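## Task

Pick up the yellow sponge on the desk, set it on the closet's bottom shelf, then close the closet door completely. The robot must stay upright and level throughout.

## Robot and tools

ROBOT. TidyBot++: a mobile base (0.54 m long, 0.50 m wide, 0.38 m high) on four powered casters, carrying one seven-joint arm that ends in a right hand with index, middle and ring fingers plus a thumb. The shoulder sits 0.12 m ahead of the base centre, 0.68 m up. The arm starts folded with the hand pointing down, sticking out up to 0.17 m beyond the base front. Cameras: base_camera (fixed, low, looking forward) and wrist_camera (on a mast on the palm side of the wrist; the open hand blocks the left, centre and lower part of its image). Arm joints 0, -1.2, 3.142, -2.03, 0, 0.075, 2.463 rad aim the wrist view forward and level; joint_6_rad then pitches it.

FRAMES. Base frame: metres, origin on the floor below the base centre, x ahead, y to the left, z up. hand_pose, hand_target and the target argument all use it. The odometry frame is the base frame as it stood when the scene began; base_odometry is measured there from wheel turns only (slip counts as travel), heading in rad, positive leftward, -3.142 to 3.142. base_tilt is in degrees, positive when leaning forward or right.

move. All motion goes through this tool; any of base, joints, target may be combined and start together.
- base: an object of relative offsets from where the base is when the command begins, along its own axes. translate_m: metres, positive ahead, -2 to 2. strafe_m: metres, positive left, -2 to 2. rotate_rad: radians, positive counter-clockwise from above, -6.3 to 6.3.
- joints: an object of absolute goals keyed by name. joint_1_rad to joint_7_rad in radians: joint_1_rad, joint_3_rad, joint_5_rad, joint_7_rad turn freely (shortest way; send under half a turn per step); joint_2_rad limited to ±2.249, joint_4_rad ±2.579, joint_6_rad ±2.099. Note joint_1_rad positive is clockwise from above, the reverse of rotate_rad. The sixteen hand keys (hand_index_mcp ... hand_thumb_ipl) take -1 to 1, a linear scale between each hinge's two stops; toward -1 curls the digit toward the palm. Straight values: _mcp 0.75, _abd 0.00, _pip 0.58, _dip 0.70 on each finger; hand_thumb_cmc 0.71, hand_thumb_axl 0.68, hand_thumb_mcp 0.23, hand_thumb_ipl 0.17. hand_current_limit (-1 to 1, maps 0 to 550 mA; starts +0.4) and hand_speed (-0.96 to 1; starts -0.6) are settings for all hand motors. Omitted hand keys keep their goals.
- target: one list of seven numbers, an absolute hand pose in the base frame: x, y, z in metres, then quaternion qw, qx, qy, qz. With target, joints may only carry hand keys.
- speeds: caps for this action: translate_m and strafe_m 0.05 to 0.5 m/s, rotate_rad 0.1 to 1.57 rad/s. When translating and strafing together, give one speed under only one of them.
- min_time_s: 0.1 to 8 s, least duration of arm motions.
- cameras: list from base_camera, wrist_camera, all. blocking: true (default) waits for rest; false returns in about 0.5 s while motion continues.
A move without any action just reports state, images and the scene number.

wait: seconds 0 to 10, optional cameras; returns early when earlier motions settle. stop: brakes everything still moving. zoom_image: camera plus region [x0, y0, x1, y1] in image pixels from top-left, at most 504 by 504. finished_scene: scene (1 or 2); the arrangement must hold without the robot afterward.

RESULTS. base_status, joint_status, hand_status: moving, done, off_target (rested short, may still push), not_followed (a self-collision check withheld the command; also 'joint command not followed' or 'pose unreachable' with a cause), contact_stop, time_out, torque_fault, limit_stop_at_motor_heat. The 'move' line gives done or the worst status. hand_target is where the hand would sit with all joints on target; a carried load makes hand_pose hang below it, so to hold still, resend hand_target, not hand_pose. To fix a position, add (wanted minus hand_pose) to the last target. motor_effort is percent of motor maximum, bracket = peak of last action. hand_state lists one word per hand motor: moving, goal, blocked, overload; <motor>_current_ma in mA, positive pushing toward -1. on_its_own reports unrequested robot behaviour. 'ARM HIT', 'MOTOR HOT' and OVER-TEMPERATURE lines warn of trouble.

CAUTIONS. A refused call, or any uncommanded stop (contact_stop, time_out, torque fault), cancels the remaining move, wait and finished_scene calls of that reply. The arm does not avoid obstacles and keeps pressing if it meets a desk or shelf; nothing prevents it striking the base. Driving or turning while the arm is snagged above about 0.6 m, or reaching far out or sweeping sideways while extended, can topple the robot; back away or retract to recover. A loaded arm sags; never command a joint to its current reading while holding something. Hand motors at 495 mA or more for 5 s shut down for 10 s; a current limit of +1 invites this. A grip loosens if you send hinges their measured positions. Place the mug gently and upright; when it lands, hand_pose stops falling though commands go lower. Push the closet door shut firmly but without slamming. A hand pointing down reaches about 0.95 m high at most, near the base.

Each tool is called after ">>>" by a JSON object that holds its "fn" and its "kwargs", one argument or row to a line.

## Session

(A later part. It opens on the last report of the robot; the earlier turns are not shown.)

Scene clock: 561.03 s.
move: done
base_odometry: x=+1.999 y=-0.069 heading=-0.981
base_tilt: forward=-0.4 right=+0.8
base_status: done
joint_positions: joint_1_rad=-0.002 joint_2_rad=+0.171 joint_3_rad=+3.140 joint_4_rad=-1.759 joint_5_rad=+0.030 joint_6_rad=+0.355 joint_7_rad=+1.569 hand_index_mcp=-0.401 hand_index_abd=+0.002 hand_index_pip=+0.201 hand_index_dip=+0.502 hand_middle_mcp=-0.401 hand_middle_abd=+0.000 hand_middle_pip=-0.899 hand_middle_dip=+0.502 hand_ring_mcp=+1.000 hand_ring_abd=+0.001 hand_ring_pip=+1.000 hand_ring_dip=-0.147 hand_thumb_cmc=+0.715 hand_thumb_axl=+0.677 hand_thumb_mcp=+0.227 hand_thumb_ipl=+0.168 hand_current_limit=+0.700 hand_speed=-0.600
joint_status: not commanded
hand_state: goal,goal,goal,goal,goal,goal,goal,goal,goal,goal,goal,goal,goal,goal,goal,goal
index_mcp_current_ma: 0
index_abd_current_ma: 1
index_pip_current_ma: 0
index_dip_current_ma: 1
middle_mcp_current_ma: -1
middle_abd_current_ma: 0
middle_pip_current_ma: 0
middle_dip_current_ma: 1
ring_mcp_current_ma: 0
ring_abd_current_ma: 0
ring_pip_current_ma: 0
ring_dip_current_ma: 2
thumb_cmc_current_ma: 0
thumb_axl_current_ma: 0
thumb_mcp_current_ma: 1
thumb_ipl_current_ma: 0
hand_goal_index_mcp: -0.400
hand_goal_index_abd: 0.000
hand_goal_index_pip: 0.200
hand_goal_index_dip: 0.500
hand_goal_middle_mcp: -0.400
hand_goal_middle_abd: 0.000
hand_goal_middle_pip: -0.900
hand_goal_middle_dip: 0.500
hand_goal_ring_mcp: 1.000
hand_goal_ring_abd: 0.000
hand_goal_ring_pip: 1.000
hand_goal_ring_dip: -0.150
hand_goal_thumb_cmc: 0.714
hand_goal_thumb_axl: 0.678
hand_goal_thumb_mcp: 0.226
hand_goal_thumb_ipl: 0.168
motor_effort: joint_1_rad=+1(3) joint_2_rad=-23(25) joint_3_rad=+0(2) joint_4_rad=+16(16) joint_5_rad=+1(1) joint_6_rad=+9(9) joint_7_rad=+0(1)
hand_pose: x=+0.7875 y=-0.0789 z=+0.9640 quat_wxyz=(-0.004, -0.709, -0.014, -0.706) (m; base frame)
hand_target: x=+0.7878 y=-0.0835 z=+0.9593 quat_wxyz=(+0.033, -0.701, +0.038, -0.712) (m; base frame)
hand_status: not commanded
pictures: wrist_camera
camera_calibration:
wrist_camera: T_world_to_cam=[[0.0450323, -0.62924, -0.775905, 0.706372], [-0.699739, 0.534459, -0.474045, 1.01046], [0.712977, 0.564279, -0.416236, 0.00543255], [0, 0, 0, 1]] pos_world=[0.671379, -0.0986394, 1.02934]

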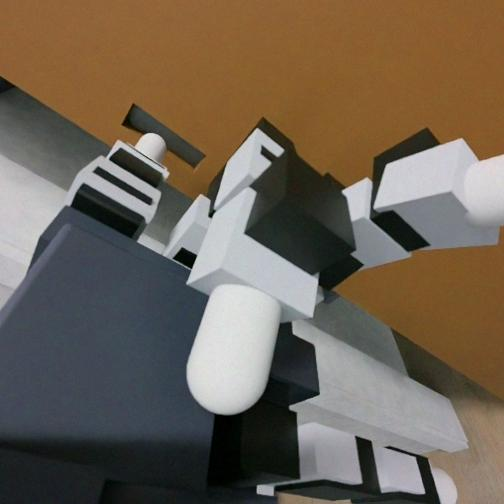

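>>> {"fn": "move", "kwargs": {
  "base": {"strafe_m": 0.002, "translate_m": 0.02},
  "speeds": {"translate_m": 0.05},
  "cameras": ["wrist_camera"]
}}

>>> {"fn": "zoom_image", "kwargs": {
  "camera": "wrist_camera",
  "region": [80, 60, 200, 180]
}}

Scene clock: 572.80 s.
move: done
base_odometry: x=+2.012 y=-0.084 heading=-0.981
base_tilt: forward=-0.4 right=+0.8
base_status: done
joint_positions: joint_1_rad=-0.002 joint_2_rad=+0.172 joint_3_rad=+3.140 joint_4_rad=-1.759 joint_5_rad=+0.030 joint_6_rad=+0.355 joint_7_rad=+1.569 hand_index_mcp=-0.401 hand_index_abd=+0.002 hand_index_pip=+0.201 hand_index_dip=+0.502 hand_middle_mcp=-0.401 hand_middle_abd=+0.000 hand_middle_pip=-0.899 hand_middle_dip=+0.502 hand_ring_mcp=+1.000 hand_ring_abd=+0.001 hand_ring_pip=+1.000 hand_ring_dip=-0.147 hand_thumb_cmc=+0.715 hand_thumb_axl=+0.677 hand_thumb_mcp=+0.227 hand_thumb_ipl=+0.168 hand_current_limit=+0.700 hand_speed=-0.600
joint_status: not commanded
hand_state: goal,goal,goal,goal,goal,goal,goal,goal,goal,goal,goal,goal,goal,goal,goal,goal
index_mcp_current_ma: 0
index_abd_current_ma: 1
index_pip_current_ma: 0
index_dip_current_ma: 1
middle_mcp_current_ma: -1
middle_abd_current_ma: 0
middle_pip_current_ma: 0
middle_dip_current_ma: 1
ring_mcp_current_ma: 0
ring_abd_current_ma: 0
ring_pip_current_ma: 0
ring_dip_current_ma: 2
thumb_cmc_current_ma: 0
thumb_axl_current_ma: 0
thumb_mcp_current_ma: 1
thumb_ipl_current_ma: 0
hand_goal_index_mcp: -0.400
hand_goal_index_abd: 0.000
hand_goal_index_pip: 0.200
hand_goal_index_dip: 0.500
hand_goal_middle_mcp: -0.400
hand_goal_middle_abd: 0.000
hand_goal_middle_pip: -0.900
hand_goal_middle_dip: 0.500
hand_goal_ring_mcp: 1.000
hand_goal_ring_abd: 0.000
hand_goal_ring_pip: 1.000
hand_goal_ring_dip: -0.150
hand_goal_thumb_cmc: 0.714
hand_goal_thumb_axl: 0.678
hand_goal_thumb_mcp: 0.226
hand_goal_thumb_ipl: 0.168
motor_effort: joint_1_rad=+0(2) joint_2_rad=-22(25) joint_3_rad=+0(1) joint_4_rad=+16(17) joint_5_rad=+0(1) joint_6_rad=+9(10) joint_7_rad=+1(1)
hand_pose: x=+0.7878 y=-0.0789 z=+0.9635 quat_wxyz=(-0.004, -0.709, -0.014, -0.705) (m; base frame)
hand_target: x=+0.7878 y=-0.0835 z=+0.9593 quat_wxyz=(+0.033, -0.701, +0.038, -0.712) (m; base frame)
hand_status: not commanded
pictures: wrist_camera
camera_calibration:
wrist_camera: T_world_to_cam=[[0.0444844, -0.629241, -0.775936, 0.706447], [-0.700074, 0.534458, -0.473551, 1.0102], [0.712684, 0.564278, -0.41674, 0.00576715], [0, 0, 0, 1]] pos_world=[0.671679, -0.0986394, 1.02894]

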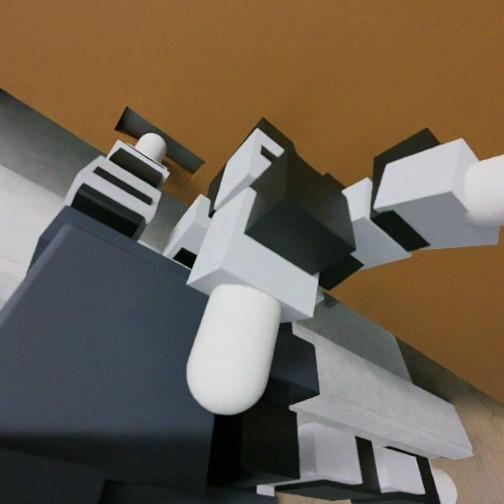

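Scaled by 4.200 from the camera's 504x504 image, which has a finer 720x720 frame.

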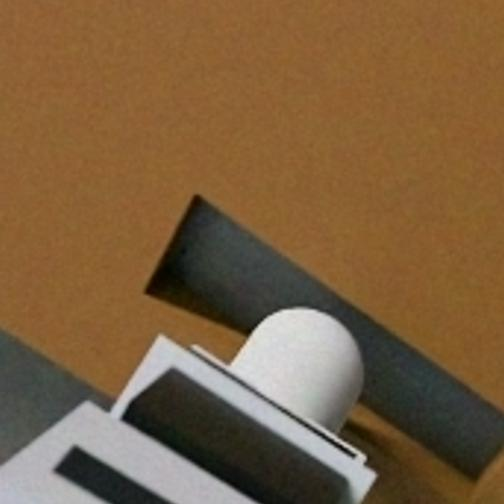

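>>> {"fn": "move", "kwargs": {
  "base": {"translate_m": 0.01},
  "speeds": {"translate_m": 0.05},
  "cameras": ["wrist_camera"]
}}

>>> {"fn": "zoom_image", "kwargs": {
  "camera": "wrist_camera",
  "region": [80, 60, 200, 180]
}}

Scene clock: 586.63 s.
move: done
base_odometry: x=+2.018 y=-0.092 heading=-0.980
base_tilt: forward=-0.5 right=+0.9
base_status: done
joint_positions: joint_1_rad=-0.002 joint_2_rad=+0.175 joint_3_rad=+3.140 joint_4_rad=-1.759 joint_5_rad=+0.030 joint_6_rad=+0.355 joint_7_rad=+1.569 hand_index_mcp=-0.401 hand_index_abd=+0.002 hand_index_pip=+0.201 hand_index_dip=+0.502 hand_middle_mcp=-0.401 hand_middle_abd=+0.000 hand_middle_pip=-0.899 hand_middle_dip=+0.502 hand_ring_mcp=+1.000 hand_ring_abd=+0.001 hand_ring_pip=+1.000 hand_ring_dip=-0.147 hand_thumb_cmc=+0.715 hand_thumb_axl=+0.677 hand_thumb_mcp=+0.227 hand_thumb_ipl=+0.168 hand_current_limit=+0.700 hand_speed=-0.600
joint_status: not commanded
hand_state: goal,goal,goal,goal,goal,goal,goal,goal,goal,goal,goal,goal,goal,goal,goal,goal
index_mcp_current_ma: 0
index_abd_current_ma: 1
index_pip_current_ma: 0
index_dip_current_ma: 1
middle_mcp_current_ma: -1
middle_abd_current_ma: 0
middle_pip_current_ma: 0
middle_dip_current_ma: 1
ring_mcp_current_ma: 0
ring_abd_current_ma: 0
ring_pip_current_ma: 0
ring_dip_current_ma: 2
thumb_cmc_current_ma: 0
thumb_axl_current_ma: 0
thumb_mcp_current_ma: 1
thumb_ipl_current_ma: 0
hand_goal_index_mcp: -0.400
hand_goal_index_abd: 0.000
hand_goal_index_pip: 0.200
hand_goal_index_dip: 0.500
hand_goal_middle_mcp: -0.400
hand_goal_middle_abd: 0.000
hand_goal_middle_pip: -0.900
hand_goal_middle_dip: 0.500
hand_goal_ring_mcp: 1.000
hand_goal_ring_abd: 0.000
hand_goal_ring_pip: 1.000
hand_goal_ring_dip: -0.150
hand_goal_thumb_cmc: 0.714
hand_goal_thumb_axl: 0.678
hand_goal_thumb_mcp: 0.226
hand_goal_thumb_ipl: 0.168
motor_effort: joint_1_rad=+1(3) joint_2_rad=-22(26) joint_3_rad=+0(1) joint_4_rad=+16(17) joint_5_rad=+0(0) joint_6_rad=+9(10) joint_7_rad=+1(1)
hand_pose: x=+0.7884 y=-0.0789 z=+0.9620 quat_wxyz=(-0.004, -0.710, -0.014, -0.704) (m; base frame)
hand_target: x=+0.7878 y=-0.0835 z=+0.9593 quat_wxyz=(+0.033, -0.701, +0.038, -0.712) (m; base frame)
hand_status: not commanded
pictures: wrist_camera
camera_calibration:
wrist_camera: T_world_to_cam=[[0.0426253, -0.629323, -0.775974, 0.706614], [-0.701106, 0.534488, -0.471988, 1.00929], [0.711782, 0.564159, -0.41844, 0.00704992], [0, 0, 0, 1]] pos_world=[0.672479, -0.0987397, 1.02764]

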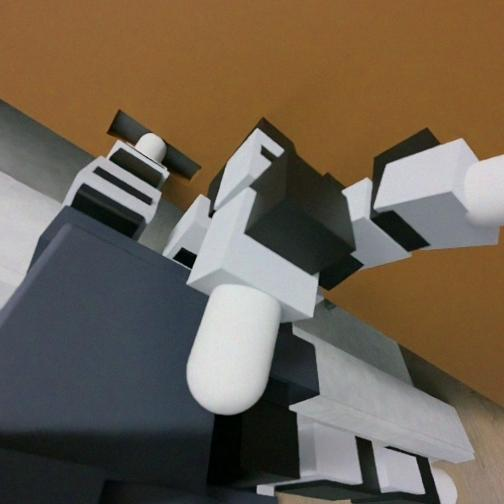

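Scaled by 4.200 from the camera's 504x504 image, which has a finer 720x720 frame.

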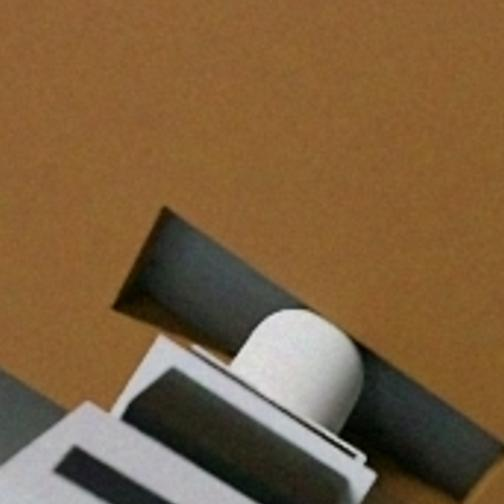

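>>> {"fn": "move", "kwargs": {
  "base": {"translate_m": 0.01, "strafe_m": 0.002},
  "speeds": {"translate_m": 0.05},
  "cameras": ["wrist_camera"]
}}

>>> {"fn": "zoom_image", "kwargs": {
  "camera": "wrist_camera",
  "region": [80, 60, 200, 180]
}}

Scene clock: 603.33 s.
move: done
base_odometry: x=+2.025 y=-0.099 heading=-0.980
base_tilt: forward=-0.4 right=+0.8
base_status: done
joint_positions: joint_1_rad=-0.001 joint_2_rad=+0.160 joint_3_rad=+3.140 joint_4_rad=-1.767 joint_5_rad=+0.030 joint_6_rad=+0.355 joint_7_rad=+1.569 hand_index_mcp=-0.401 hand_index_abd=+0.002 hand_index_pip=+0.201 hand_index_dip=+0.502 hand_middle_mcp=-0.401 hand_middle_abd=+0.000 hand_middle_pip=-0.899 hand_middle_dip=+0.502 hand_ring_mcp=+1.000 hand_ring_abd=+0.054 hand_ring_pip=+1.000 hand_ring_dip=-0.169 hand_thumb_cmc=+0.715 hand_thumb_axl=+0.677 hand_thumb_mcp=+0.227 hand_thumb_ipl=+0.168 hand_current_limit=+0.700 hand_speed=-0.600
joint_status: not commanded
hand_state: goal,goal,goal,goal,goal,goal,goal,goal,goal,blocked,goal,goal,goal,goal,goal,goal
index_mcp_current_ma: 0
index_abd_current_ma: 1
index_pip_current_ma: 0
index_dip_current_ma: 1
middle_mcp_current_ma: -1
middle_abd_current_ma: 0
middle_pip_current_ma: 0
middle_dip_current_ma: 1
ring_mcp_current_ma: 0
ring_abd_current_ma: 97
ring_pip_current_ma: 0
ring_dip_current_ma: -27
thumb_cmc_current_ma: 0
thumb_axl_current_ma: 0
thumb_mcp_current_ma: 1
thumb_ipl_current_ma: 0
hand_goal_index_mcp: -0.400
hand_goal_index_abd: 0.000
hand_goal_index_pip: 0.200
hand_goal_index_dip: 0.500
hand_goal_middle_mcp: -0.400
hand_goal_middle_abd: 0.000
hand_goal_middle_pip: -0.900
hand_goal_middle_dip: 0.500
hand_goal_ring_mcp: 1.000
hand_goal_ring_abd: 0.000
hand_goal_ring_pip: 1.000
hand_goal_ring_dip: -0.150
hand_goal_thumb_cmc: 0.714
hand_goal_thumb_axl: 0.678
hand_goal_thumb_mcp: 0.226
hand_goal_thumb_ipl: 0.168
motor_effort: joint_1_rad=+1(2) joint_2_rad=-19(23) joint_3_rad=+0(1) joint_4_rad=+18(21) joint_5_rad=+0(1) joint_6_rad=+9(11) joint_7_rad=+0(1)
hand_pose: x=+0.7831 y=-0.0793 z=+0.9667 quat_wxyz=(-0.005, -0.707, -0.014, -0.707) (m; base frame)
hand_target: x=+0.7878 y=-0.0835 z=+0.9593 quat_wxyz=(+0.033, -0.701, +0.038, -0.712) (m; base frame)
hand_status: not commanded
pictures: wrist_camera
camera_calibration:
wrist_camera: T_world_to_cam=[[0.0471595, -0.629306, -0.775726, 0.70659], [-0.697855, 0.534878, -0.476344, 1.00969], [0.714685, 0.563808, -0.413939, 0.0064573], [0, 0, 0, 1]] pos_world=[0.666681, -0.0990413, 1.03175]

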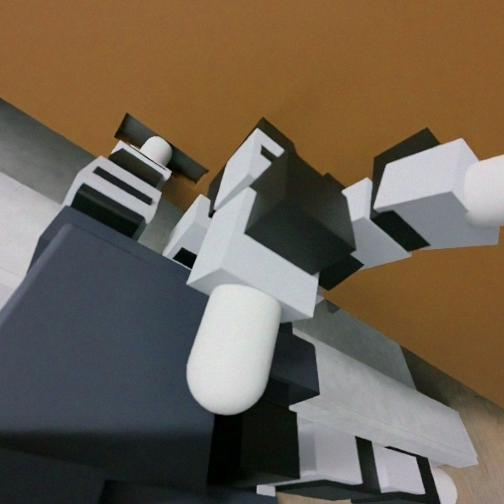

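Scaled by 4.200 from the camera's 504x504 image, which has a finer 720x720 frame.

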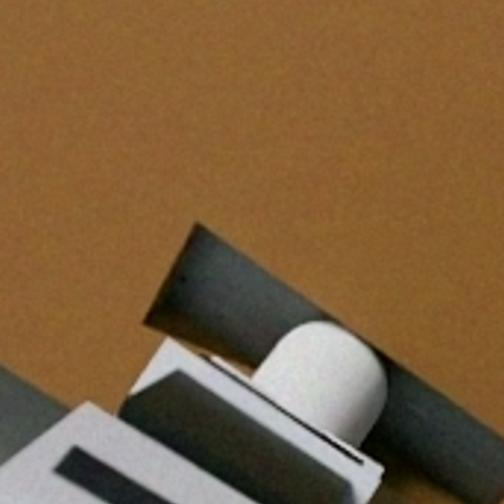

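>>> {"fn": "move", "kwargs": {
  "base": {"strafe_m": -0.06, "translate_m": 0.0},
  "speeds": {"strafe_m": 0.05},
  "cameras": ["wrist_camera"]
}}

>>> {"fn": "zoom_image", "kwargs": {
  "camera": "wrist_camera",
  "region": [80, 60, 200, 180]
}}

Scene clock: 613.10 s.
move: done
base_odometry: x=+1.976 y=-0.133 heading=-0.980
base_tilt: forward=-0.4 right=+0.8
base_status: done
joint_positions: joint_1_rad=-0.036 joint_2_rad=+0.163 joint_3_rad=+3.112 joint_4_rad=-1.767 joint_5_rad=+0.030 joint_6_rad=+0.355 joint_7_rad=+1.569 hand_index_mcp=-0.401 hand_index_abd=+0.002 hand_index_pip=+0.201 hand_index_dip=+0.502 hand_middle_mcp=-0.401 hand_middle_abd=+0.000 hand_middle_pip=-0.899 hand_middle_dip=+0.502 hand_ring_mcp=+1.001 hand_ring_abd=+0.017 hand_ring_pip=+1.000 hand_ring_dip=-0.109 hand_thumb_cmc=+0.715 hand_thumb_axl=+0.677 hand_thumb_mcp=+0.227 hand_thumb_ipl=+0.168 hand_current_limit=+0.700 hand_speed=-0.600
joint_status: not commanded
hand_state: goal,goal,goal,goal,goal,goal,goal,goal,goal,goal,goal,blocked,goal,goal,goal,goal
index_mcp_current_ma: 0
index_abd_current_ma: 1
index_pip_current_ma: 0
index_dip_current_ma: 1
middle_mcp_current_ma: -1
middle_abd_current_ma: 0
middle_pip_current_ma: 0
middle_dip_current_ma: 1
ring_mcp_current_ma: 0
ring_abd_current_ma: 18
ring_pip_current_ma: 0
ring_dip_current_ma: 82
thumb_cmc_current_ma: 0
thumb_axl_current_ma: 0
thumb_mcp_current_ma: 1
thumb_ipl_current_ma: 0
hand_goal_index_mcp: -0.400
hand_goal_index_abd: 0.000
hand_goal_index_pip: 0.200
hand_goal_index_dip: 0.500
hand_goal_middle_mcp: -0.400
hand_goal_middle_abd: 0.000
hand_goal_middle_pip: -0.900
hand_goal_middle_dip: 0.500
hand_goal_ring_mcp: 1.000
hand_goal_ring_abd: 0.000
hand_goal_ring_pip: 1.000
hand_goal_ring_dip: -0.150
hand_goal_thumb_cmc: 0.714
hand_goal_thumb_axl: 0.678
hand_goal_thumb_mcp: 0.226
hand_goal_thumb_ipl: 0.168
motor_effort: joint_1_rad=+7(9) joint_2_rad=-22(23) joint_3_rad=+5(7) joint_4_rad=+16(18) joint_5_rad=-2(4) joint_6_rad=+10(10) joint_7_rad=+0(1)
hand_pose: x=+0.7874 y=-0.0392 z=+0.9642 quat_wxyz=(+0.019, -0.708, -0.034, -0.705) (m; base frame)
hand_target: x=+0.7878 y=-0.0835 z=+0.9593 quat_wxyz=(+0.033, -0.701, +0.038, -0.712) (m; base frame)
hand_status: not commanded
pictures: wrist_camera
camera_calibration:
wrist_camera: T_world_to_cam=[[0.0831633, -0.621791, -0.778756, 0.70449], [-0.73145, 0.492649, -0.471463, 1.01008], [0.676805, 0.608829, -0.413838, 0.0111602], [0, 0, 0, 1]] pos_world=[0.672679, -0.0663628, 1.02946]

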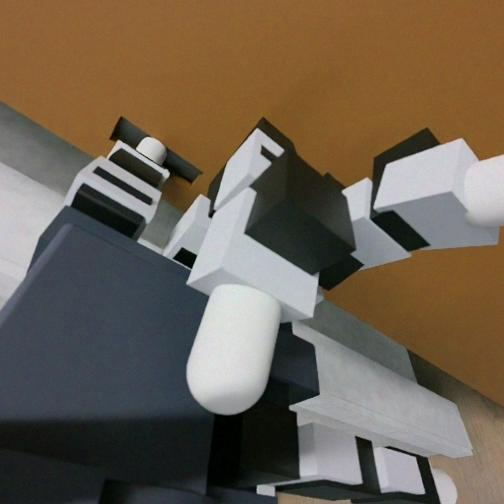

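Scaled by 4.200 from the camera's 504x504 image, which has a finer 720x720 frame.

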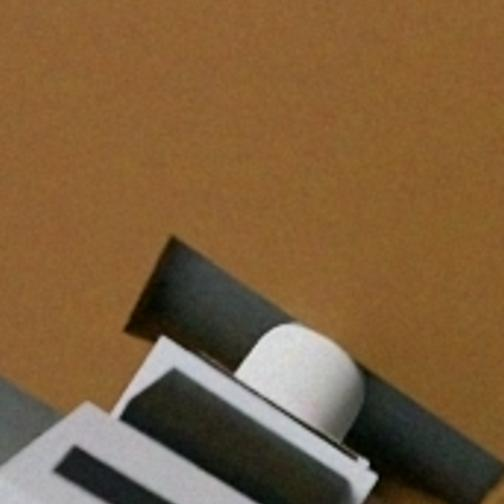

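>>> {"fn": "move", "kwargs": {
  "base": {"strafe_m": -0.08, "translate_m": 0.005},
  "speeds": {"strafe_m": 0.06},
  "cameras": ["wrist_camera"]
}}

>>> {"fn": "zoom_image", "kwargs": {
  "camera": "wrist_camera",
  "region": [80, 60, 200, 180]
}}

Scene clock: 627.10 s.
move: done
base_odometry: x=+1.912 y=-0.182 heading=-0.980
base_tilt: forward=-0.4 right=+0.8
base_status: done
joint_positions: joint_1_rad=-0.038 joint_2_rad=+0.164 joint_3_rad=+3.107 joint_4_rad=-1.767 joint_5_rad=+0.030 joint_6_rad=+0.355 joint_7_rad=+1.569 hand_index_mcp=-0.401 hand_index_abd=+0.002 hand_index_pip=+0.201 hand_index_dip=+0.502 hand_middle_mcp=-0.401 hand_middle_abd=+0.000 hand_middle_pip=-0.899 hand_middle_dip=+0.502 hand_ring_mcp=+1.001 hand_ring_abd=+0.011 hand_ring_pip=+1.001 hand_ring_dip=-0.117 hand_thumb_cmc=+0.715 hand_thumb_axl=+0.677 hand_thumb_mcp=+0.227 hand_thumb_ipl=+0.168 hand_current_limit=+0.700 hand_speed=-0.600
joint_status: not commanded
hand_state: goal,goal,goal,goal,goal,goal,goal,goal,goal,goal,goal,blocked,goal,goal,goal,goal
index_mcp_current_ma: 0
index_abd_current_ma: 1
index_pip_current_ma: 0
index_dip_current_ma: 1
middle_mcp_current_ma: -1
middle_abd_current_ma: 0
middle_pip_current_ma: 0
middle_dip_current_ma: 1
ring_mcp_current_ma: 0
ring_abd_current_ma: 9
ring_pip_current_ma: 0
ring_dip_current_ma: 58
thumb_cmc_current_ma: 0
thumb_axl_current_ma: 0
thumb_mcp_current_ma: 1
thumb_ipl_current_ma: 0
hand_goal_index_mcp: -0.400
hand_goal_index_abd: 0.000
hand_goal_index_pip: 0.200
hand_goal_index_dip: 0.500
hand_goal_middle_mcp: -0.400
hand_goal_middle_abd: 0.000
hand_goal_middle_pip: -0.900
hand_goal_middle_dip: 0.500
hand_goal_ring_mcp: 1.000
hand_goal_ring_abd: 0.000
hand_goal_ring_pip: 1.000
hand_goal_ring_dip: -0.150
hand_goal_thumb_cmc: 0.714
hand_goal_thumb_axl: 0.678
hand_goal_thumb_mcp: 0.226
hand_goal_thumb_ipl: 0.168
motor_effort: joint_1_rad=+5(11) joint_2_rad=-21(24) joint_3_rad=+3(9) joint_4_rad=+16(17) joint_5_rad=-2(4) joint_6_rad=+9(10) joint_7_rad=+0(1)
hand_pose: x=+0.7879 y=-0.0340 z=+0.9635 quat_wxyz=(+0.022, -0.708, -0.037, -0.705) (m; base frame)
hand_target: x=+0.7878 y=-0.0835 z=+0.9593 quat_wxyz=(+0.033, -0.701, +0.038, -0.712) (m; base frame)
hand_status: not commanded
pictures: wrist_camera
camera_calibration:
wrist_camera: T_world_to_cam=[[0.0875437, -0.620387, -0.779395, 0.704318], [-0.735808, 0.487141, -0.470405, 1.00983], [0.671508, 0.614666, -0.413839, 0.0118108], [0, 0, 0, 1]] pos_world=[0.673452, -0.0622405, 1.02886]

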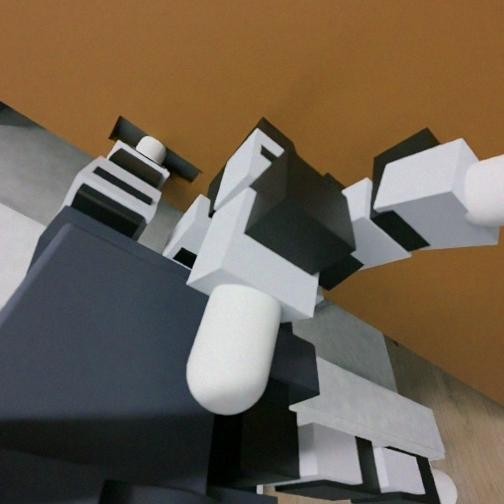

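Scaled by 4.200 from the camera's 504x504 image, which has a finer 720x720 frame.

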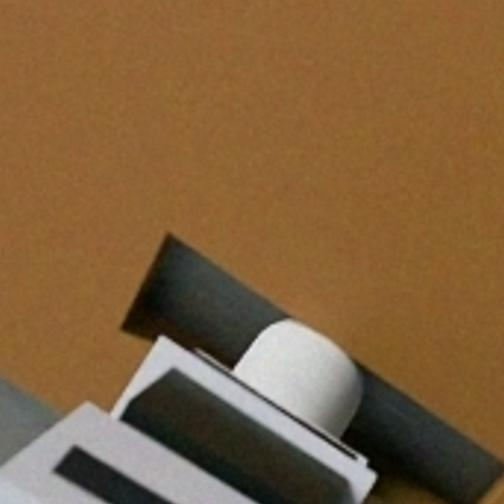

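>>> {"fn": "move", "kwargs": {
  "base": {"strafe_m": -0.12, "translate_m": 0.006},
  "speeds": {"strafe_m": 0.06},
  "cameras": ["wrist_camera"]
}}

>>> {"fn": "zoom_image", "kwargs": {
  "camera": "wrist_camera",
  "region": [80, 60, 200, 180]
}}

Scene clock: 636.50 s.
move: done
base_odometry: x=+1.816 y=-0.254 heading=-0.980
base_tilt: forward=-0.4 right=+0.8
base_status: done
joint_positions: joint_1_rad=-0.042 joint_2_rad=+0.164 joint_3_rad=+3.102 joint_4_rad=-1.767 joint_5_rad=+0.030 joint_6_rad=+0.355 joint_7_rad=+1.569 hand_index_mcp=-0.401 hand_index_abd=+0.002 hand_index_pip=+0.201 hand_index_dip=+0.502 hand_middle_mcp=-0.401 hand_middle_abd=+0.000 hand_middle_pip=-0.899 hand_middle_dip=+0.502 hand_ring_mcp=+1.001 hand_ring_abd=+0.012 hand_ring_pip=+1.001 hand_ring_dip=-0.111 hand_thumb_cmc=+0.715 hand_thumb_axl=+0.677 hand_thumb_mcp=+0.227 hand_thumb_ipl=+0.168 hand_current_limit=+0.700 hand_speed=-0.600
joint_status: not commanded
hand_state: goal,goal,goal,goal,goal,goal,goal,goal,goal,goal,goal,blocked,goal,goal,goal,goal
index_mcp_current_ma: 0
index_abd_current_ma: 1
index_pip_current_ma: 0
index_dip_current_ma: 1
middle_mcp_current_ma: -1
middle_abd_current_ma: 0
middle_pip_current_ma: 0
middle_dip_current_ma: 1
ring_mcp_current_ma: 1
ring_abd_current_ma: 11
ring_pip_current_ma: 0
ring_dip_current_ma: 74
thumb_cmc_current_ma: 0
thumb_axl_current_ma: 0
thumb_mcp_current_ma: 1
thumb_ipl_current_ma: 0
hand_goal_index_mcp: -0.400
hand_goal_index_abd: 0.000
hand_goal_index_pip: 0.200
hand_goal_index_dip: 0.500
hand_goal_middle_mcp: -0.400
hand_goal_middle_abd: 0.000
hand_goal_middle_pip: -0.900
hand_goal_middle_dip: 0.500
hand_goal_ring_mcp: 1.000
hand_goal_ring_abd: 0.000
hand_goal_ring_pip: 1.000
hand_goal_ring_dip: -0.150
hand_goal_thumb_cmc: 0.714
hand_goal_thumb_axl: 0.678
hand_goal_thumb_mcp: 0.226
hand_goal_thumb_ipl: 0.168
motor_effort: joint_1_rad=+6(12) joint_2_rad=-18(23) joint_3_rad=+4(10) joint_4_rad=+18(18) joint_5_rad=-2(4) joint_6_rad=+8(9) joint_7_rad=+0(1)
hand_pose: x=+0.7881 y=-0.0286 z=+0.9636 quat_wxyz=(+0.025, -0.708, -0.039, -0.705) (m; base frame)
hand_target: x=+0.7878 y=-0.0835 z=+0.9593 quat_wxyz=(+0.033, -0.701, +0.038, -0.712) (m; base frame)
hand_status: not commanded
pictures: wrist_camera
camera_calibration:
wrist_camera: T_world_to_cam=[[0.0928743, -0.619082, -0.779815, 0.704016], [-0.739863, 0.481214, -0.470144, 1.01019], [0.666316, 0.620621, -0.413343, 0.012151], [0, 0, 0, 1]] pos_world=[0.673924, -0.0578173, 1.02896]

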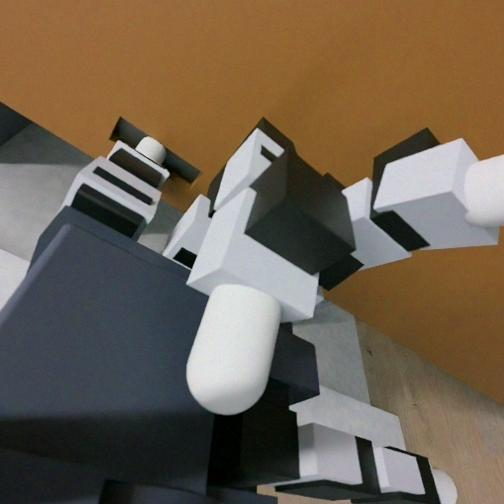

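Scaled by 4.200 from the camera's 504x504 image, which has a finer 720x720 frame.

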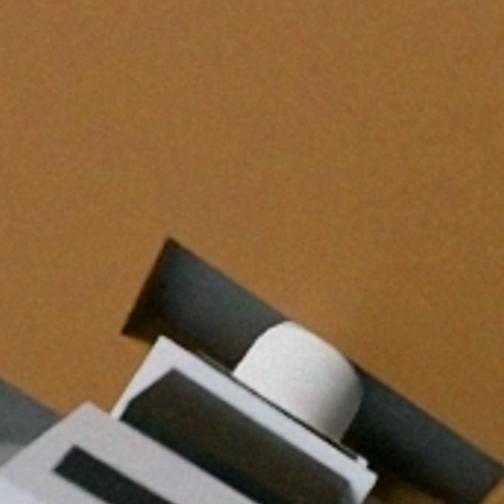

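>>> {"fn": "move", "kwargs": {
  "base": {"strafe_m": -0.12, "translate_m": 0.006},
  "speeds": {"strafe_m": 0.06},
  "cameras": ["wrist_camera"]
}}

>>> {"fn": "zoom_image", "kwargs": {
  "camera": "wrist_camera",
  "region": [80, 60, 200, 180]
}}

>>> {"fn": "move", "kwargs": {
  "base": {"strafe_m": -0.09, "translate_m": 0.004},
  "speeds": {"strafe_m": 0.06},
  "cameras": ["wrist_camera", "base_camera"]
}}

>>> {"fn": "zoom_image", "kwargs": {
  "camera": "wrist_camera",
  "region": [80, 60, 200, 180]
}}

Scene clock: 649.70 s.
move: done
base_odometry: x=+1.719 y=-0.326 heading=-0.980
base_tilt: forward=-0.5 right=+0.9
base_status: done
joint_positions: joint_1_rad=-0.047 joint_2_rad=+0.163 joint_3_rad=+3.098 joint_4_rad=-1.767 joint_5_rad=+0.030 joint_6_rad=+0.355 joint_7_rad=+1.569 hand_index_mcp=-0.401 hand_index_abd=+0.002 hand_index_pip=+0.201 hand_index_dip=+0.502 hand_middle_mcp=-0.401 hand_middle_abd=+0.000 hand_middle_pip=-0.899 hand_middle_dip=+0.502 hand_ring_mcp=+1.002 hand_ring_abd=+0.020 hand_ring_pip=+1.001 hand_ring_dip=-0.110 hand_thumb_cmc=+0.715 hand_thumb_axl=+0.677 hand_thumb_mcp=+0.227 hand_thumb_ipl=+0.168 hand_current_limit=+0.700 hand_speed=-0.600
joint_status: not commanded
hand_state: goal,goal,goal,goal,goal,goal,goal,goal,goal,goal,goal,blocked,goal,goal,goal,goal
index_mcp_current_ma: 0
index_abd_current_ma: 1
index_pip_current_ma: 0
index_dip_current_ma: 1
middle_mcp_current_ma: -1
middle_abd_current_ma: 0
middle_pip_current_ma: 0
middle_dip_current_ma: 1
ring_mcp_current_ma: 1
ring_abd_current_ma: 23
ring_pip_current_ma: 0
ring_dip_current_ma: 77
thumb_cmc_current_ma: 0
thumb_axl_current_ma: 0
thumb_mcp_current_ma: 1
thumb_ipl_current_ma: 0
hand_goal_index_mcp: -0.400
hand_goal_index_abd: 0.000
hand_goal_index_pip: 0.200
hand_goal_index_dip: 0.500
hand_goal_middle_mcp: -0.400
hand_goal_middle_abd: 0.000
hand_goal_middle_pip: -0.900
hand_goal_middle_dip: 0.500
hand_goal_ring_mcp: 1.000
hand_goal_ring_abd: 0.000
hand_goal_ring_pip: 1.000
hand_goal_ring_dip: -0.150
hand_goal_thumb_cmc: 0.714
hand_goal_thumb_axl: 0.678
hand_goal_thumb_mcp: 0.226
hand_goal_thumb_ipl: 0.168
motor_effort: joint_1_rad=+7(12) joint_2_rad=-17(22) joint_3_rad=+5(10) joint_4_rad=+18(18) joint_5_rad=-3(5) joint_6_rad=+8(9) joint_7_rad=+0(1)
hand_pose: x=+0.7880 y=-0.0233 z=+0.9642 quat_wxyz=(+0.029, -0.707, -0.042, -0.705) (m; base frame)
hand_target: x=+0.7878 y=-0.0835 z=+0.9593 quat_wxyz=(+0.033, -0.701, +0.038, -0.712) (m; base frame)
hand_status: not commanded
pictures: wrist_camera
camera_calibration:
wrist_camera: T_world_to_cam=[[0.0986689, -0.617691, -0.780206, 0.703573], [-0.74338, 0.475469, -0.470441, 1.01073], [0.661551, 0.626408, -0.412265, 0.0119993], [0, 0, 0, 1]] pos_world=[0.673996, -0.0534951, 1.02937]

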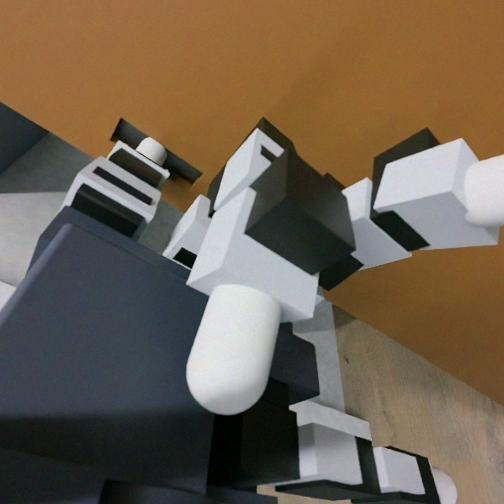

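Scaled by 4.200 from the camera's 504x504 image, which has a finer 720x720 frame.

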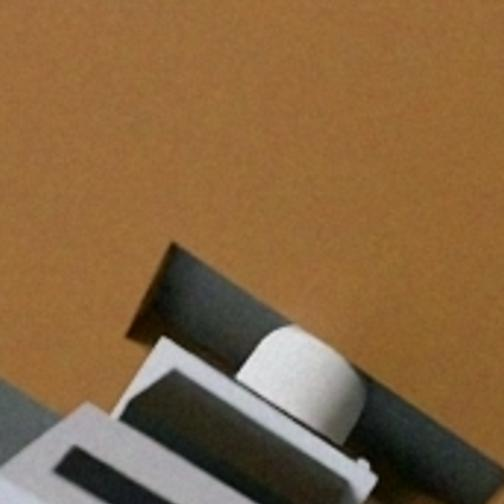

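Scene clock: 651.87 s.
move: done
base_odometry: x=+1.647 y=-0.379 heading=-0.980
base_tilt: forward=-0.4 right=+0.8
base_status: done
joint_positions: joint_1_rad=-0.049 joint_2_rad=+0.162 joint_3_rad=+3.096 joint_4_rad=-1.767 joint_5_rad=+0.030 joint_6_rad=+0.355 joint_7_rad=+1.569 hand_index_mcp=-0.401 hand_index_abd=+0.002 hand_index_pip=+0.201 hand_index_dip=+0.502 hand_middle_mcp=-0.401 hand_middle_abd=+0.000 hand_middle_pip=-0.899 hand_middle_dip=+0.502 hand_ring_mcp=+1.002 hand_ring_abd=+0.023 hand_ring_pip=+1.001 hand_ring_dip=-0.107 hand_thumb_cmc=+0.715 hand_thumb_axl=+0.677 hand_thumb_mcp=+0.227 hand_thumb_ipl=+0.168 hand_current_limit=+0.700 hand_speed=-0.600
joint_status: not commanded
hand_state: goal,goal,goal,goal,goal,goal,goal,goal,goal,blocked,goal,blocked,goal,goal,goal,goal
index_mcp_current_ma: 0
index_abd_current_ma: 1
index_pip_current_ma: 0
index_dip_current_ma: 1
middle_mcp_current_ma: -1
middle_abd_current_ma: 0
middle_pip_current_ma: 0
middle_dip_current_ma: 1
ring_mcp_current_ma: 1
ring_abd_current_ma: 28
ring_pip_current_ma: 0
ring_dip_current_ma: 85
thumb_cmc_current_ma: 0
thumb_axl_current_ma: 0
thumb_mcp_current_ma: 1
thumb_ipl_current_ma: 0
hand_goal_index_mcp: -0.400
hand_goal_index_abd: 0.000
hand_goal_index_pip: 0.200
hand_goal_index_dip: 0.500
hand_goal_middle_mcp: -0.400
hand_goal_middle_abd: 0.000
hand_goal_middle_pip: -0.900
hand_goal_middle_dip: 0.500
hand_goal_ring_mcp: 1.000
hand_goal_ring_abd: 0.000
hand_goal_ring_pip: 1.000
hand_goal_ring_dip: -0.150
hand_goal_thumb_cmc: 0.714
hand_goal_thumb_axl: 0.678
hand_goal_thumb_mcp: 0.226
hand_goal_thumb_ipl: 0.168
motor_effort: joint_1_rad=+6(13) joint_2_rad=-17(22) joint_3_rad=+5(11) joint_4_rad=+18(19) joint_5_rad=-3(5) joint_6_rad=+9(9) joint_7_rad=+0(1)
hand_pose: x=+0.7879 y=-0.0204 z=+0.9645 quat_wxyz=(+0.030, -0.707, -0.044, -0.705) (m; base frame)
hand_target: x=+0.7878 y=-0.0835 z=+0.9593 quat_wxyz=(+0.033, -0.701, +0.038, -0.712) (m; base frame)
hand_status: not commanded
pictures: base_camera, wrist_camera
camera_calibration:
wrist_camera: T_world_to_cam=[[0.101849, -0.616942, -0.78039, 0.703375], [-0.745319, 0.472252, -0.470613, 1.01111], [0.658882, 0.629572, -0.411721, 0.0119568], [0, 0, 0, 1]] pos_world=[0.67408, -0.0510828, 1.02967]

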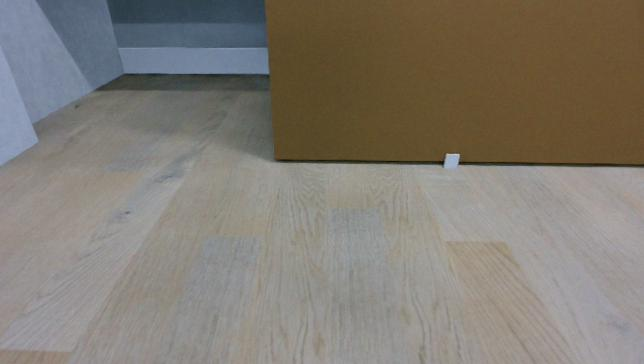

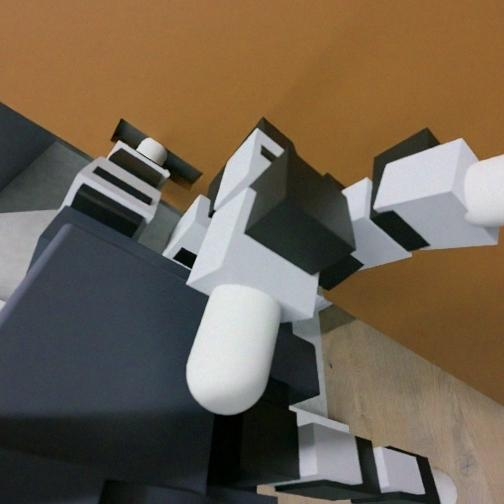

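Scaled by 4.200 from the camera's 504x504 image, which has a finer 720x720 frame.

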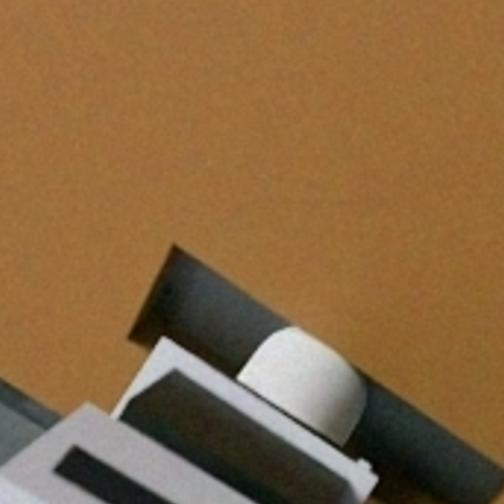

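>>> {"fn": "move", "kwargs": {
  "base": {"strafe_m": 0.065},
  "speeds": {"strafe_m": 0.06}
}}

>>> {"fn": "move", "kwargs": {
  "base": {"translate_m": -0.08},
  "speeds": {"translate_m": 0.06},
  "cameras": ["wrist_camera"]
}}

Scene clock: 665.77 s.
move: done
base_odometry: x=+1.701 y=-0.343 heading=-0.980
base_tilt: forward=-0.4 right=+0.8
base_status: done
joint_positions: joint_1_rad=-0.009 joint_2_rad=+0.154 joint_3_rad=+3.131 joint_4_rad=-1.768 joint_5_rad=+0.030 joint_6_rad=+0.355 joint_7_rad=+1.569 hand_index_mcp=-0.401 hand_index_abd=+0.002 hand_index_pip=+0.201 hand_index_dip=+0.502 hand_middle_mcp=-0.401 hand_middle_abd=+0.000 hand_middle_pip=-0.899 hand_middle_dip=+0.502 hand_ring_mcp=+1.001 hand_ring_abd=+0.079 hand_ring_pip=+1.001 hand_ring_dip=-0.177 hand_thumb_cmc=+0.715 hand_thumb_axl=+0.677 hand_thumb_mcp=+0.227 hand_thumb_ipl=+0.168 hand_current_limit=+0.700 hand_speed=-0.600
joint_status: not commanded
hand_state: goal,goal,goal,goal,goal,goal,goal,goal,goal,blocked,goal,blocked,goal,goal,goal,goal
index_mcp_current_ma: 0
index_abd_current_ma: 1
index_pip_current_ma: 0
index_dip_current_ma: 1
middle_mcp_current_ma: -1
middle_abd_current_ma: 0
middle_pip_current_ma: 0
middle_dip_current_ma: 1
ring_mcp_current_ma: 0
ring_abd_current_ma: 169
ring_pip_current_ma: 0
ring_dip_current_ma: -45
thumb_cmc_current_ma: 0
thumb_axl_current_ma: 0
thumb_mcp_current_ma: 1
thumb_ipl_current_ma: 0
hand_goal_index_mcp: -0.400
hand_goal_index_abd: 0.000
hand_goal_index_pip: 0.200
hand_goal_index_dip: 0.500
hand_goal_middle_mcp: -0.400
hand_goal_middle_abd: 0.000
hand_goal_middle_pip: -0.900
hand_goal_middle_dip: 0.500
hand_goal_ring_mcp: 1.000
hand_goal_ring_abd: 0.000
hand_goal_ring_pip: 1.000
hand_goal_ring_dip: -0.150
hand_goal_thumb_cmc: 0.714
hand_goal_thumb_axl: 0.678
hand_goal_thumb_mcp: 0.226
hand_goal_thumb_ipl: 0.168
motor_effort: joint_1_rad=+1(7) joint_2_rad=-18(18) joint_3_rad=+1(5) joint_4_rad=+21(22) joint_5_rad=+0(3) joint_6_rad=+11(12) joint_7_rad=+1(1)
hand_pose: x=+0.7824 y=-0.0689 z=+0.9702 quat_wxyz=(+0.002, -0.705, -0.019, -0.709) (m; base frame)
hand_target: x=+0.7878 y=-0.0835 z=+0.9593 quat_wxyz=(+0.033, -0.701, +0.038, -0.712) (m; base frame)
hand_status: not commanded
pictures: none

Scene clock: 667.60 s.
move: done
base_odometry: x=+1.656 y=-0.276 heading=-0.980
base_tilt: forward=-0.5 right=+0.8
base_status: done
joint_positions: joint_1_rad=-0.008 joint_2_rad=+0.171 joint_3_rad=+3.132 joint_4_rad=-1.760 joint_5_rad=+0.030 joint_6_rad=+0.355 joint_7_rad=+1.569 hand_index_mcp=-0.401 hand_index_abd=+0.002 hand_index_pip=+0.201 hand_index_dip=+0.502 hand_middle_mcp=-0.401 hand_middle_abd=+0.000 hand_middle_pip=-0.899 hand_middle_dip=+0.502 hand_ring_mcp=+0.999 hand_ring_abd=+0.009 hand_ring_pip=+1.000 hand_ring_dip=-0.153 hand_thumb_cmc=+0.715 hand_thumb_axl=+0.677 hand_thumb_mcp=+0.227 hand_thumb_ipl=+0.168 hand_current_limit=+0.700 hand_speed=-0.600
joint_status: not commanded
hand_state: goal,goal,goal,goal,goal,goal,goal,goal,goal,goal,goal,goal,goal,goal,goal,goal
index_mcp_current_ma: 0
index_abd_current_ma: 1
index_pip_current_ma: 0
index_dip_current_ma: 1
middle_mcp_current_ma: -1
middle_abd_current_ma: 0
middle_pip_current_ma: 0
middle_dip_current_ma: 1
ring_mcp_current_ma: 0
ring_abd_current_ma: 8
ring_pip_current_ma: 0
ring_dip_current_ma: -2
thumb_cmc_current_ma: 0
thumb_axl_current_ma: 0
thumb_mcp_current_ma: 1
thumb_ipl_current_ma: 0
hand_goal_index_mcp: -0.400
hand_goal_index_abd: 0.000
hand_goal_index_pip: 0.200
hand_goal_index_dip: 0.500
hand_goal_middle_mcp: -0.400
hand_goal_middle_abd: 0.000
hand_goal_middle_pip: -0.900
hand_goal_middle_dip: 0.500
hand_goal_ring_mcp: 1.000
hand_goal_ring_abd: 0.000
hand_goal_ring_pip: 1.000
hand_goal_ring_dip: -0.150
hand_goal_thumb_cmc: 0.714
hand_goal_thumb_axl: 0.678
hand_goal_thumb_mcp: 0.226
hand_goal_thumb_ipl: 0.168
motor_effort: joint_1_rad=+0(3) joint_2_rad=-23(25) joint_3_rad=+0(1) joint_4_rad=+16(20) joint_5_rad=+0(1) joint_6_rad=+9(10) joint_7_rad=+1(1)
hand_pose: x=+0.7881 y=-0.0696 z=+0.9634 quat_wxyz=(+0.001, -0.709, -0.019, -0.705) (m; base frame)
hand_target: x=+0.7878 y=-0.0835 z=+0.9593 quat_wxyz=(+0.033, -0.701, +0.038, -0.712) (m; base frame)
hand_status: not commanded
pictures: wrist_camera
camera_calibration:
wrist_camera: T_world_to_cam=[[0.0533538, -0.627401, -0.776866, 0.706187], [-0.707785, 0.525035, -0.47263, 1.01001], [0.704411, 0.57507, -0.416052, 0.00690016], [0, 0, 0, 1]] pos_world=[0.672333, -0.091197, 1.02885]

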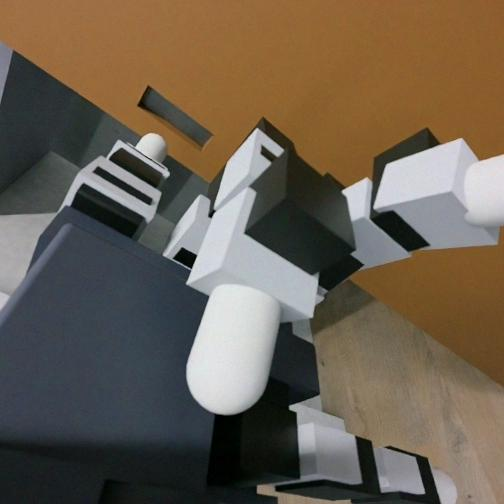

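>>> {"fn": "move", "kwargs": {
  "base": {"translate_m": -0.95}
}}

>>> {"fn": "move", "kwargs": {
  "base": {"rotate_rad": 3.14},
  "speeds": {"rotate_rad": 1.0},
  "joints": {"joint_1_rad": 0, "joint_2_rad": -1.2, "joint_3_rad": 3.142, "joint_4_rad": -2.03, "joint_5_rad": 0, "joint_6_rad": 0.075, "joint_7_rad": 2.463, "hand_ring_mcp": 0.75, "hand_ring_pip": 0.58, "hand_ring_dip": 0.7, "hand_index_mcp": 0.75, "hand_index_pip": 0.58, "hand_index_dip": 0.7, "hand_middle_mcp": 0.75, "hand_middle_pip": 0.58, "hand_middle_dip": 0.7},
  "cameras": ["wrist_camera", "base_camera"]
}}

Scene clock: 679.40 s.
move: done
base_odometry: x=+1.127 y=+0.513 heading=-0.980
base_tilt: forward=-0.5 right=+0.8
base_status: done
joint_positions: joint_1_rad=-0.008 joint_2_rad=+0.174 joint_3_rad=+3.132 joint_4_rad=-1.760 joint_5_rad=+0.030 joint_6_rad=+0.355 joint_7_rad=+1.569 hand_index_mcp=-0.401 hand_index_abd=+0.002 hand_index_pip=+0.201 hand_index_dip=+0.502 hand_middle_mcp=-0.401 hand_middle_abd=+0.000 hand_middle_pip=-0.899 hand_middle_dip=+0.502 hand_ring_mcp=+0.999 hand_ring_abd=+0.009 hand_ring_pip=+1.000 hand_ring_dip=-0.153 hand_thumb_cmc=+0.715 hand_thumb_axl=+0.677 hand_thumb_mcp=+0.227 hand_thumb_ipl=+0.168 hand_current_limit=+0.700 hand_speed=-0.600
joint_status: not commanded
hand_state: goal,goal,goal,goal,goal,goal,goal,goal,goal,goal,goal,goal,goal,goal,goal,goal
index_mcp_current_ma: 0
index_abd_current_ma: 1
index_pip_current_ma: 0
index_dip_current_ma: 1
middle_mcp_current_ma: -1
middle_abd_current_ma: 0
middle_pip_current_ma: 0
middle_dip_current_ma: 1
ring_mcp_current_ma: 0
ring_abd_current_ma: 7
ring_pip_current_ma: 0
ring_dip_current_ma: -2
thumb_cmc_current_ma: 0
thumb_axl_current_ma: 0
thumb_mcp_current_ma: 1
thumb_ipl_current_ma: 0
hand_goal_index_mcp: -0.400
hand_goal_index_abd: 0.000
hand_goal_index_pip: 0.200
hand_goal_index_dip: 0.500
hand_goal_middle_mcp: -0.400
hand_goal_middle_abd: 0.000
hand_goal_middle_pip: -0.900
hand_goal_middle_dip: 0.500
hand_goal_ring_mcp: 1.000
hand_goal_ring_abd: 0.000
hand_goal_ring_pip: 1.000
hand_goal_ring_dip: -0.150
hand_goal_thumb_cmc: 0.714
hand_goal_thumb_axl: 0.678
hand_goal_thumb_mcp: 0.226
hand_goal_thumb_ipl: 0.168
motor_effort: joint_1_rad=+1(2) joint_2_rad=-23(25) joint_3_rad=+0(1) joint_4_rad=+16(17) joint_5_rad=+0(1) joint_6_rad=+9(9) joint_7_rad=+1(1)
hand_pose: x=+0.7891 y=-0.0698 z=+0.9609 quat_wxyz=(+0.001, -0.710, -0.019, -0.704) (m; base frame)
hand_target: x=+0.7878 y=-0.0835 z=+0.9593 quat_wxyz=(+0.033, -0.701, +0.038, -0.712) (m; base frame)
hand_status: not commanded
pictures: none

Scene clock: 683.47 s.
move: done
base_odometry: x=+1.127 y=+0.513 heading=+2.159
base_tilt: forward=-0.4 right=+0.8
base_status: done
joint_positions: joint_1_rad=-0.001 joint_2_rad=-1.193 joint_3_rad=+3.140 joint_4_rad=-2.005 joint_5_rad=+0.030 joint_6_rad=+0.120 joint_7_rad=+2.380 hand_index_mcp=+0.753 hand_index_abd=+0.002 hand_index_pip=+0.579 hand_index_dip=+0.698 hand_middle_mcp=+0.754 hand_middle_abd=+0.001 hand_middle_pip=+0.579 hand_middle_dip=+0.698 hand_ring_mcp=+0.753 hand_ring_abd=+0.006 hand_ring_pip=+0.582 hand_ring_dip=+0.697 hand_thumb_cmc=+0.716 hand_thumb_axl=+0.677 hand_thumb_mcp=+0.227 hand_thumb_ipl=+0.168 hand_current_limit=+0.700 hand_speed=-0.600
joint_status: all done
hand_state: goal,goal,goal,goal,goal,goal,goal,goal,goal,goal,goal,goal,goal,goal,goal,goal
index_mcp_current_ma: 2
index_abd_current_ma: 1
index_pip_current_ma: -1
index_dip_current_ma: -1
middle_mcp_current_ma: 3
middle_abd_current_ma: 0
middle_pip_current_ma: 0
middle_dip_current_ma: -1
ring_mcp_current_ma: 2
ring_abd_current_ma: 4
ring_pip_current_ma: 1
ring_dip_current_ma: -2
thumb_cmc_current_ma: 1
thumb_axl_current_ma: 0
thumb_mcp_current_ma: 1
thumb_ipl_current_ma: 0
hand_goal_index_mcp: 0.750
hand_goal_index_abd: 0.000
hand_goal_index_pip: 0.580
hand_goal_index_dip: 0.700
hand_goal_middle_mcp: 0.750
hand_goal_middle_abd: 0.000
hand_goal_middle_pip: 0.580
hand_goal_middle_dip: 0.700
hand_goal_ring_mcp: 0.750
hand_goal_ring_abd: 0.000
hand_goal_ring_pip: 0.580
hand_goal_ring_dip: 0.700
hand_goal_thumb_cmc: 0.714
hand_goal_thumb_axl: 0.678
hand_goal_thumb_mcp: 0.226
hand_goal_thumb_ipl: 0.168
motor_effort: joint_1_rad=+1(3) joint_2_rad=+16(26) joint_3_rad=+1(4) joint_4_rad=+12(17) joint_5_rad=+0(2) joint_6_rad=+7(11) joint_7_rad=+1(1)
hand_pose: x=+0.1118 y=-0.0704 z=+1.3164 quat_wxyz=(-0.382, -0.309, -0.140, -0.860) (m; base frame)
hand_target: x=+0.1276 y=-0.0699 z=+1.3015 quat_wxyz=(-0.401, -0.333, -0.159, -0.839) (m; base frame)
hand_status: not commanded
pictures: base_camera, wrist_camera
camera_calibration:
wrist_camera: T_world_to_cam=[[0.0876184, -0.996056, -0.014001, -0.0180282], [0.116119, 0.0241717, -0.992941, 1.25611], [0.989363, 0.0853741, 0.117779, -0.138485], [0, 0, 0, 1]] pos_world=[-0.00726649, -0.0364962, 1.2633]

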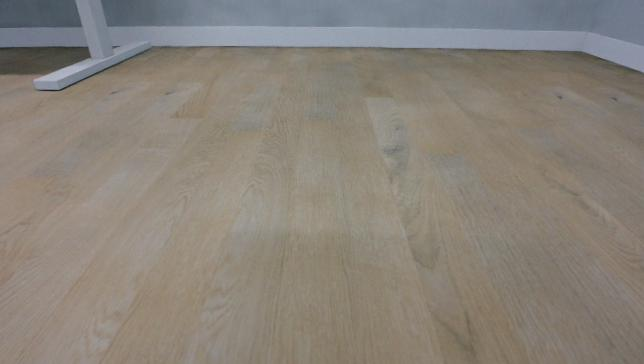

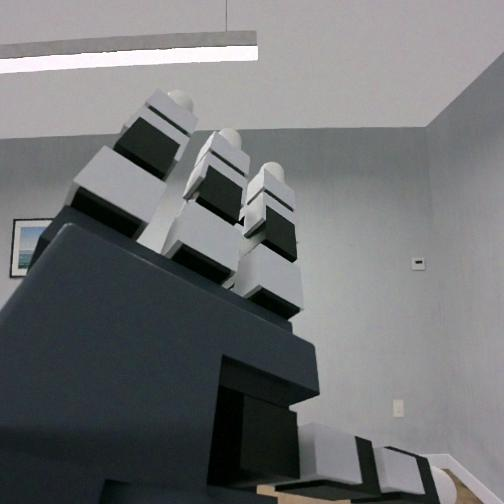

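>>> {"fn": "move", "kwargs": {
  "base": {"translate_m": 0.5, "strafe_m": 1.2},
  "joints": {"joint_1_rad": -0.5},
  "cameras": ["wrist_camera", "base_camera"]
}}

Scene clock: 702.87 s.
move: done
base_odometry: x=-0.149 y=+0.263 heading=+2.160
base_tilt: forward=-0.5 right=+0.8
base_status: done
joint_positions: joint_1_rad=-0.489 joint_2_rad=-1.193 joint_3_rad=+3.141 joint_4_rad=-2.009 joint_5_rad=+0.030 joint_6_rad=+0.117 joint_7_rad=+2.380 hand_index_mcp=+0.754 hand_index_abd=+0.002 hand_index_pip=+0.579 hand_index_dip=+0.698 hand_middle_mcp=+0.754 hand_middle_abd=+0.001 hand_middle_pip=+0.579 hand_middle_dip=+0.698 hand_ring_mcp=+0.754 hand_ring_abd=+0.006 hand_ring_pip=+0.582 hand_ring_dip=+0.697 hand_thumb_cmc=+0.716 hand_thumb_axl=+0.677 hand_thumb_mcp=+0.227 hand_thumb_ipl=+0.168 hand_current_limit=+0.700 hand_speed=-0.600
joint_status: all done
hand_state: goal,goal,goal,goal,goal,goal,goal,goal,goal,goal,goal,goal,goal,goal,goal,goal
index_mcp_current_ma: 3
index_abd_current_ma: 1
index_pip_current_ma: 0
index_dip_current_ma: -1
middle_mcp_current_ma: 4
middle_abd_current_ma: 0
middle_pip_current_ma: 0
middle_dip_current_ma: -1
ring_mcp_current_ma: 3
ring_abd_current_ma: 4
ring_pip_current_ma: 1
ring_dip_current_ma: -2
thumb_cmc_current_ma: 1
thumb_axl_current_ma: 0
thumb_mcp_current_ma: 1
thumb_ipl_current_ma: 0
hand_goal_index_mcp: 0.750
hand_goal_index_abd: 0.000
hand_goal_index_pip: 0.580
hand_goal_index_dip: 0.700
hand_goal_middle_mcp: 0.750
hand_goal_middle_abd: 0.000
hand_goal_middle_pip: 0.580
hand_goal_middle_dip: 0.700
hand_goal_ring_mcp: 0.750
hand_goal_ring_abd: 0.000
hand_goal_ring_pip: 0.580
hand_goal_ring_dip: 0.700
hand_goal_thumb_cmc: 0.714
hand_goal_thumb_axl: 0.678
hand_goal_thumb_mcp: 0.226
hand_goal_thumb_ipl: 0.168
motor_effort: joint_1_rad=+1(3) joint_2_rad=+16(17) joint_3_rad=+1(2) joint_4_rad=+12(12) joint_5_rad=+0(1) joint_6_rad=+6(7) joint_7_rad=+1(1)
hand_pose: x=+0.1481 y=-0.0648 z=+1.3143 quat_wxyz=(-0.163, -0.269, -0.212, -0.925) (m; base frame)
hand_target: x=+0.1601 y=-0.0572 z=+1.3015 quat_wxyz=(-0.181, -0.283, -0.236, -0.912) (m; base frame)
hand_status: not commanded
pictures: base_camera, wrist_camera
camera_calibration:
wrist_camera: T_world_to_cam=[[0.544024, -0.838932, -0.0151649, -0.0714556], [0.0850176, 0.0730941, -0.993695, 1.25839], [0.834751, 0.539305, 0.111089, -0.113441], [0, 0, 0, 1]] pos_world=[0.0265829, -0.0907482, 1.26197]

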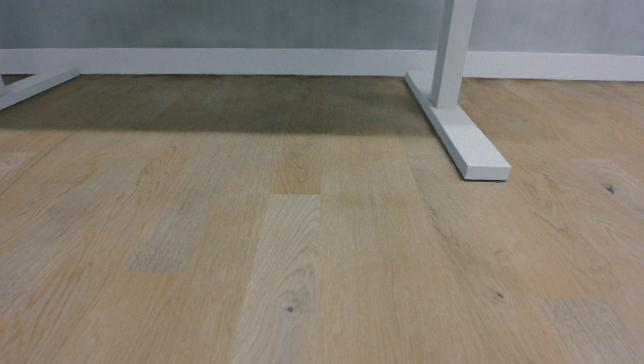

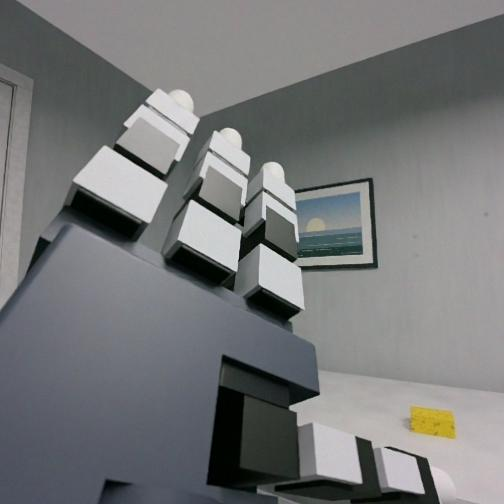

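>>> {"fn": "zoom_image", "kwargs": {
  "camera": "wrist_camera",
  "region": [384, 380, 484, 480]
}}

Scaled by 5.040 from the camera's 504x504 image, which has a finer 720x720 frame.

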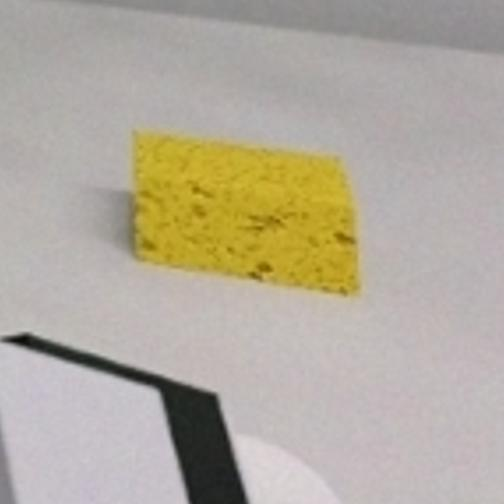

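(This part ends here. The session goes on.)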